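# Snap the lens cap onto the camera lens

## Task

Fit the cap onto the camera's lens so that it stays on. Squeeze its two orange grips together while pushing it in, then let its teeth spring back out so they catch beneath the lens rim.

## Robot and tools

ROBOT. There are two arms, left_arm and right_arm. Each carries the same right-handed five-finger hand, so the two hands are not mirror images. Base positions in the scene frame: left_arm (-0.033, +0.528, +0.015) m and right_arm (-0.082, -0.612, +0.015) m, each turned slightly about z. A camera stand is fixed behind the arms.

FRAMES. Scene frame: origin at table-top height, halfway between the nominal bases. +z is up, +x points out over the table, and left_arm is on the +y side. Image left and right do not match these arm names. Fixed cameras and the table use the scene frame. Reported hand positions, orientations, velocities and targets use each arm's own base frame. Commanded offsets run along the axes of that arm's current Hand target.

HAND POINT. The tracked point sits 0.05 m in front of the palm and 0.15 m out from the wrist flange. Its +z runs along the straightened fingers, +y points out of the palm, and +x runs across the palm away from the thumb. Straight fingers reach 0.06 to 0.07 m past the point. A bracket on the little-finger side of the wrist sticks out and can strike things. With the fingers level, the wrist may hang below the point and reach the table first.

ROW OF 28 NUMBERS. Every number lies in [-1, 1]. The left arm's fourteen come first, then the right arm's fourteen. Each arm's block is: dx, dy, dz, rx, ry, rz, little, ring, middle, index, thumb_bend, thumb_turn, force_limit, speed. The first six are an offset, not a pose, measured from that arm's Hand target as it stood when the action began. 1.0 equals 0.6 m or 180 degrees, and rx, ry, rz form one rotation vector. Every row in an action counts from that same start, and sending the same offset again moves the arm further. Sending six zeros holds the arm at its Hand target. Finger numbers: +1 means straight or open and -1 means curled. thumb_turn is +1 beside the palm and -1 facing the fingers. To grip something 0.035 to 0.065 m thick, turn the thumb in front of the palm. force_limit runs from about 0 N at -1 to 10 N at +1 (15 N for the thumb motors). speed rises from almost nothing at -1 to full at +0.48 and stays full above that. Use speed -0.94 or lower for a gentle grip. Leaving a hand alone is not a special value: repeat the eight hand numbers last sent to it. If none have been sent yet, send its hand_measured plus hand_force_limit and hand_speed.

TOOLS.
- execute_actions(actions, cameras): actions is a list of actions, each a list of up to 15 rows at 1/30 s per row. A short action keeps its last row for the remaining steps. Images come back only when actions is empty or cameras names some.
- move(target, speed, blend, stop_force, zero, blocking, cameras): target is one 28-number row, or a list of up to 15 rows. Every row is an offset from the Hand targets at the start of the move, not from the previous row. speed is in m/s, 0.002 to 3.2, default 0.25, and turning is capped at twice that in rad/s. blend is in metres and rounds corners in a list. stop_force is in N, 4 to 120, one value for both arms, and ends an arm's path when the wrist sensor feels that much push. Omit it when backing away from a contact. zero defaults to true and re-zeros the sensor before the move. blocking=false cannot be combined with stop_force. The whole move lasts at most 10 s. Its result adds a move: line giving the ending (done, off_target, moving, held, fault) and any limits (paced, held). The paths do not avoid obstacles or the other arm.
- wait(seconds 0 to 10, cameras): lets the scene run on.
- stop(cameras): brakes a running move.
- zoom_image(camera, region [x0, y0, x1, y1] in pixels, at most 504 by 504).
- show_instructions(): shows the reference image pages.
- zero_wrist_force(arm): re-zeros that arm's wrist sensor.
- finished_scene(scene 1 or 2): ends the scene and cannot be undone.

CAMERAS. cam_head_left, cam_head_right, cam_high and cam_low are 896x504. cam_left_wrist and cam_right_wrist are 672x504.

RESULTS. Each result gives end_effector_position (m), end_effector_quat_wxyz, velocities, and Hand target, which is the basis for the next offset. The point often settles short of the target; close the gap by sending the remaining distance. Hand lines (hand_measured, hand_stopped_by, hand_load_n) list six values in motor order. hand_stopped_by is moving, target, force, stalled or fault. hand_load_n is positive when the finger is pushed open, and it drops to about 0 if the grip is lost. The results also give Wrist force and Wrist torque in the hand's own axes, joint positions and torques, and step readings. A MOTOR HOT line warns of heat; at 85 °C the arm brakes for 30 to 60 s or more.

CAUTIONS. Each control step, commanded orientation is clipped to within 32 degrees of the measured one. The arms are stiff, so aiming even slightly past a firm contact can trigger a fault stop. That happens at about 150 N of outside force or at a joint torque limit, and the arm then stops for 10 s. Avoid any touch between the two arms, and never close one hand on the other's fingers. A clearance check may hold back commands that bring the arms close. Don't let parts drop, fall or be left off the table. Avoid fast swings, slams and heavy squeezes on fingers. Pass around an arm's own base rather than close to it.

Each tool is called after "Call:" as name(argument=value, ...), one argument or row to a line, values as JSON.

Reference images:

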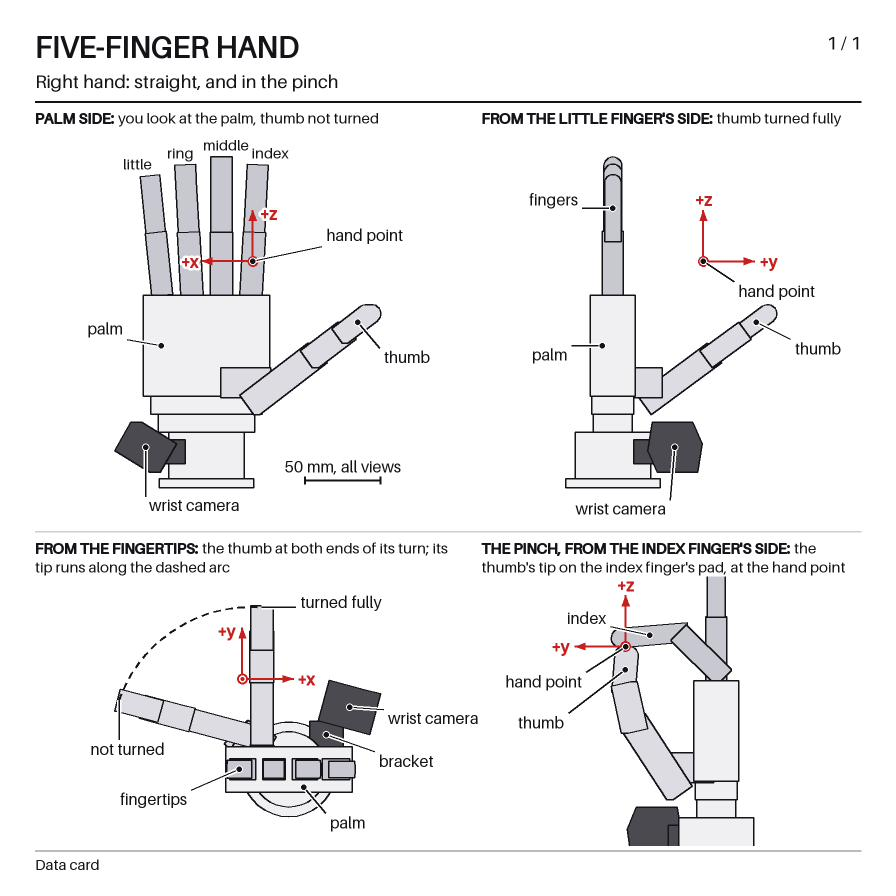

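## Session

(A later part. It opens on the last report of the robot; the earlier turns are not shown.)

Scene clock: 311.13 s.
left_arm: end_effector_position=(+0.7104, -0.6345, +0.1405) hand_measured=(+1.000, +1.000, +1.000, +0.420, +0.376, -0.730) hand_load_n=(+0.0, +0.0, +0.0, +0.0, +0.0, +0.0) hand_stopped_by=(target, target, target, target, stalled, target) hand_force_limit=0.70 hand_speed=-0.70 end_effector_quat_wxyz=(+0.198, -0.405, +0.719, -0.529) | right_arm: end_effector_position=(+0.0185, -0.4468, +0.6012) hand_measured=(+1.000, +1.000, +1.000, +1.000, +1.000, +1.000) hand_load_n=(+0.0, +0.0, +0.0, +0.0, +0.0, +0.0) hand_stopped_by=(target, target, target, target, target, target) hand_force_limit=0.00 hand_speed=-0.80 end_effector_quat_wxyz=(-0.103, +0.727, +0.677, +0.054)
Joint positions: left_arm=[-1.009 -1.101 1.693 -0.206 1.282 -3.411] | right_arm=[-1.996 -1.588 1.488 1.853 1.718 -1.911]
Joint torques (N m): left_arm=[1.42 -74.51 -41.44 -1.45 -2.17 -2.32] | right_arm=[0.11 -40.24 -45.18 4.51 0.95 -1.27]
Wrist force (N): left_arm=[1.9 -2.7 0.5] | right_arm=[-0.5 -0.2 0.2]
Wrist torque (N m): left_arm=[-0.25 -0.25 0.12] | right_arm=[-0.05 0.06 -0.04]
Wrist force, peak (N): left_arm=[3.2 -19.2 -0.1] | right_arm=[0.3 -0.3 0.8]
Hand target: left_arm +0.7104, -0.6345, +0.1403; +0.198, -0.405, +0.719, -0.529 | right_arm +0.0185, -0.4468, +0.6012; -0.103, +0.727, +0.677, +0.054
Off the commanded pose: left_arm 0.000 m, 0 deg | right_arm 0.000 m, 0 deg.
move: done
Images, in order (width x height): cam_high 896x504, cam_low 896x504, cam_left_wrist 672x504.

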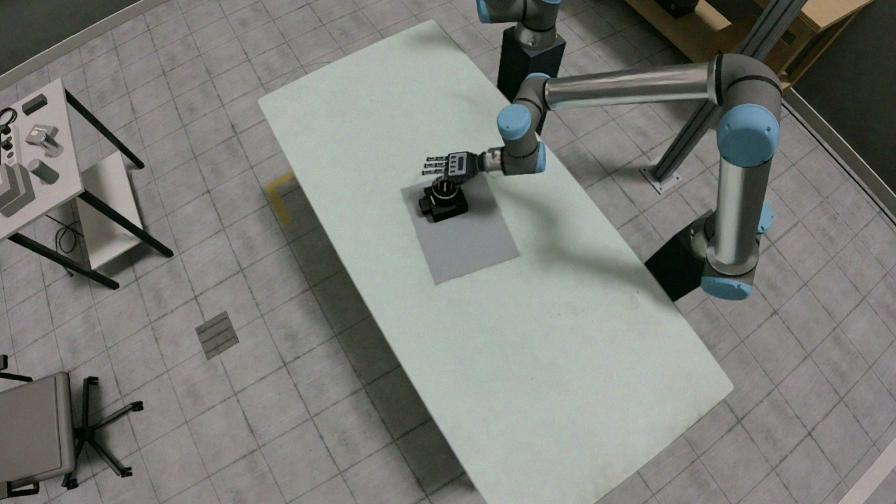

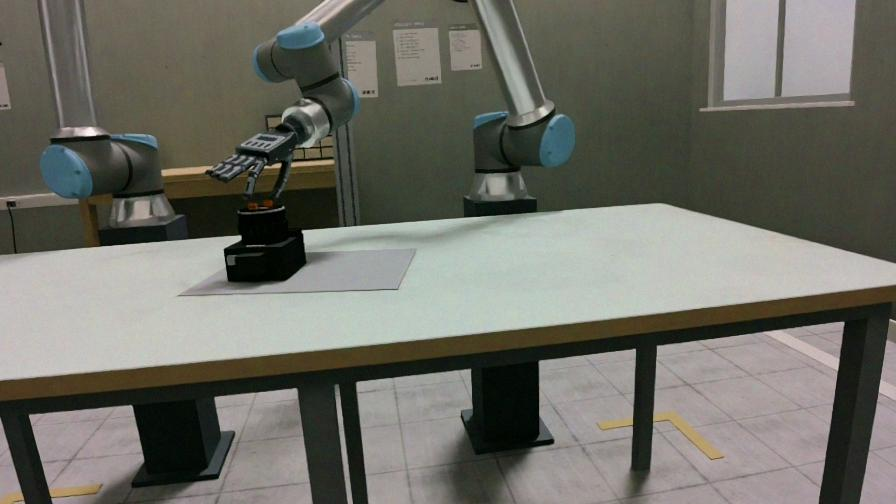

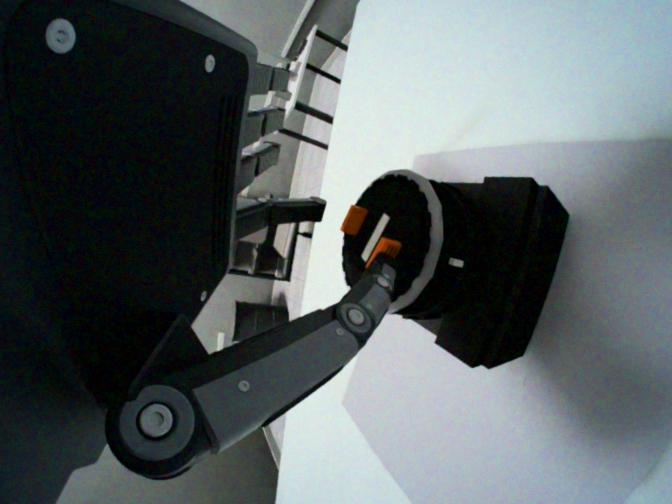

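Call:
move(
  target=[
    [0.0144,-0.0921,-0.0362,0,0,0,1,1,1,0.42,0.42,-0.73,0.7,-0.7,0,0,0,0,0,0,1,1,1,1,1,1,0,-0.8],
    [-0.15,-0.16,-0.25,0,0,0,1,1,1,0.42,0.42,-0.73,0.7,-0.7,0,0,0,0,0,0,1,1,1,1,1,1,0,-0.8],
  ],
  speed=[0.08,0.2],
  blend=[0.02,0],
  cameras=["all"],
)

Call:
zoom_image(
  camera="cam_low",
  region=[230, 190, 300, 240],
)

Call:
zoom_image(
  camera="cam_high",
  region=[425, 165, 470, 210],
)

Call:
zoom_image(
  camera="cam_head_right",
  region=[400, 270, 450, 320],
)

Call:
zoom_image(
  camera="cam_head_left",
  region=[400, 270, 450, 320],
)

Scene clock: 316.97 s.
left_arm: end_effector_position=(+0.6924, -0.4839, +0.2700) hand_measured=(+1.000, +1.000, +1.000, +0.420, +0.376, -0.730) hand_load_n=(-0.5, +0.0, +0.0, +0.0, +0.0, +0.0) hand_stopped_by=(target, target, target, target, stalled, target) hand_force_limit=0.70 hand_speed=-0.70 end_effector_quat_wxyz=(+0.198, -0.405, +0.719, -0.529) | right_arm: end_effector_position=(+0.0185, -0.4468, +0.6012) hand_measured=(+1.000, +1.000, +1.000, +1.000, +1.000, +1.000) hand_load_n=(+0.0, +0.0, +0.0, +0.0, +0.0, +0.0) hand_stopped_by=(target, target, target, target, target, target) hand_force_limit=0.00 hand_speed=-0.80 end_effector_quat_wxyz=(-0.103, +0.727, +0.677, +0.054)
Joint positions: left_arm=[-0.897 -1.374 1.815 -0.064 1.386 -3.368] | right_arm=[-1.996 -1.588 1.488 1.853 1.718 -1.911]
Joint torques (N m): left_arm=[-4.5 -61.4 -53.55 -3.2 -2.9 -4.42] | right_arm=[0.43 -44.23 -44.25 5.12 0.89 -1.4]
Wrist force (N): left_arm=[1.5 -2.0 0.3] | right_arm=[-0.1 0.3 0.5]
Wrist torque (N m): left_arm=[-0.11 -0.21 0.20] | right_arm=[0.00 -0.02 0.00]
Wrist force, peak (N): left_arm=[2.6 -3.1 1.2] | right_arm=[-0.3 -0.3 1.0]
Hand target: left_arm +0.6924, -0.4839, +0.2701; +0.198, -0.405, +0.719, -0.529 | right_arm +0.0185, -0.4468, +0.6012; -0.103, +0.727, +0.677, +0.054
Off the commanded pose: left_arm 0.000 m, 0 deg | right_arm 0.000 m, 0 deg.
move: done

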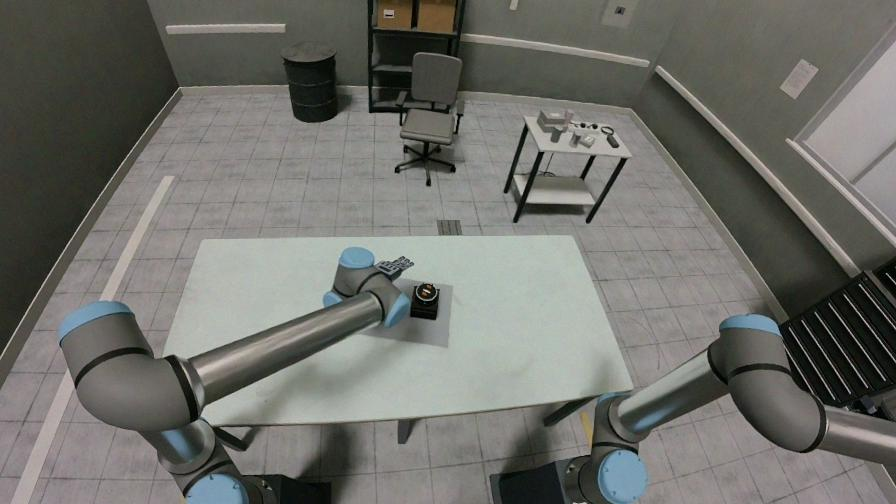

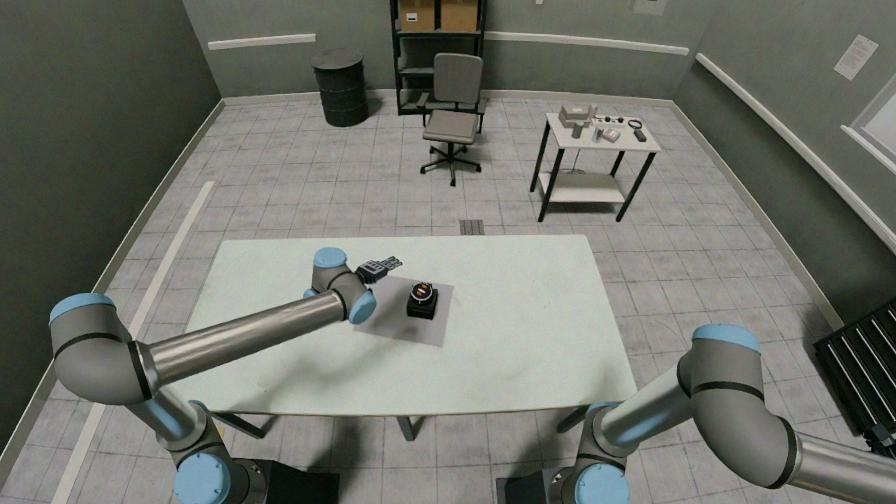

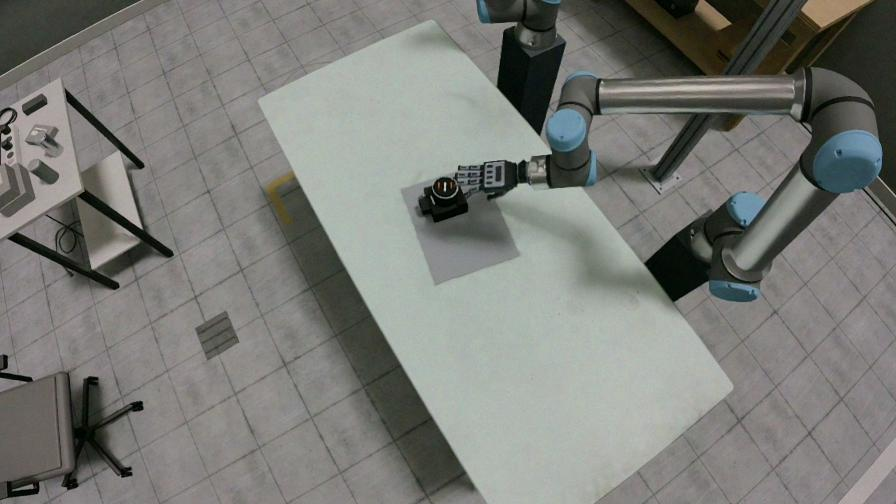

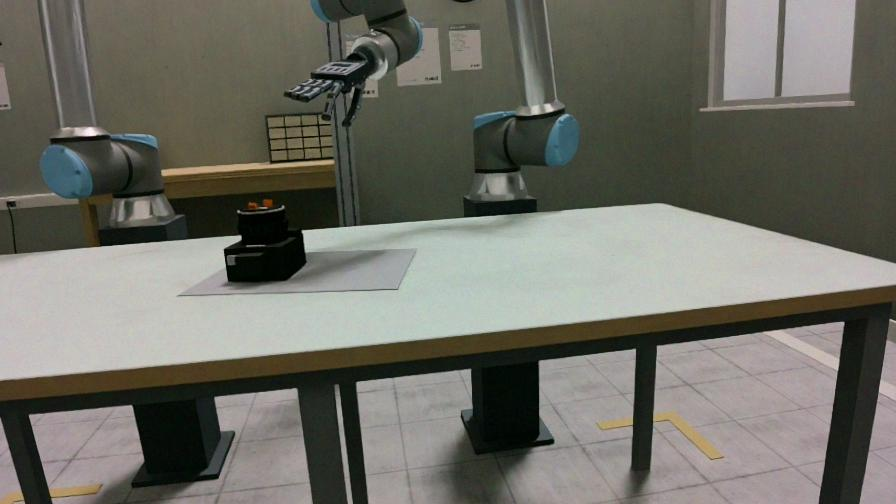

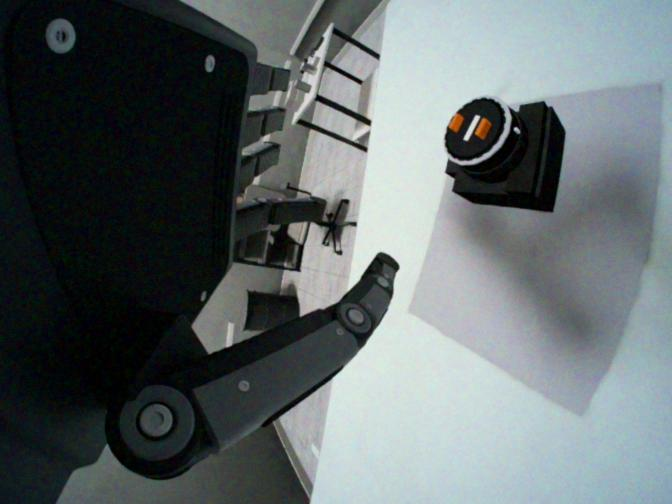

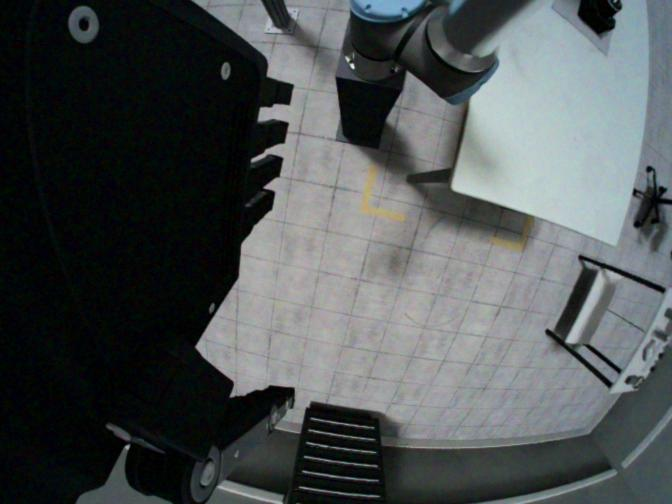

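Scaled by 7.200 from the camera's 896x504 image, which has a finer 1280x720 frame.

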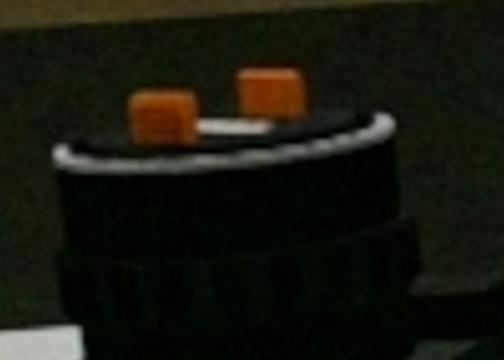

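Scaled by 11.200 from the camera's 896x504 image, which has a finer 1280x720 frame.

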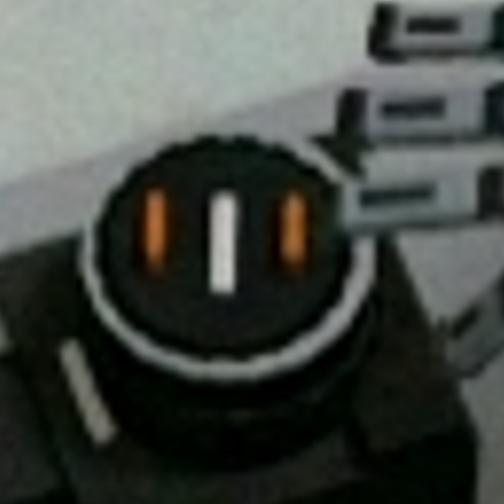

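Scaled by 10.080 from the camera's 896x504 image, which has a finer 1280x720 frame.

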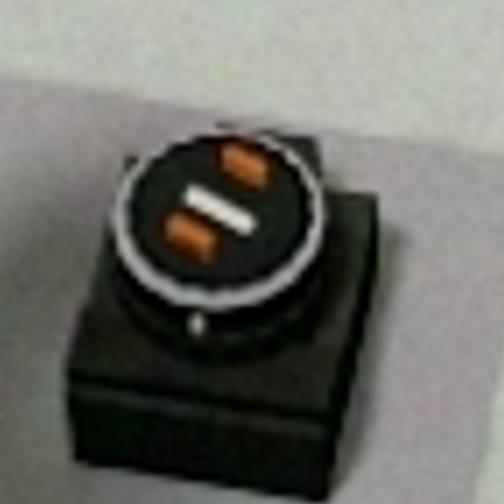

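Scaled by 10.080 from the camera's 896x504 image, which has a finer 1280x720 frame.

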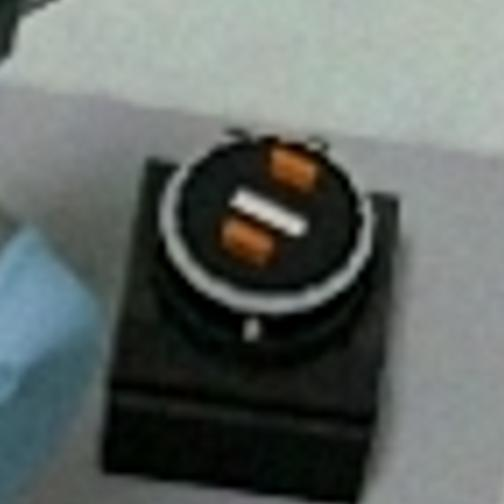

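Call:
finished_scene(
  scene=1,
)

The scene is finished: the task was done.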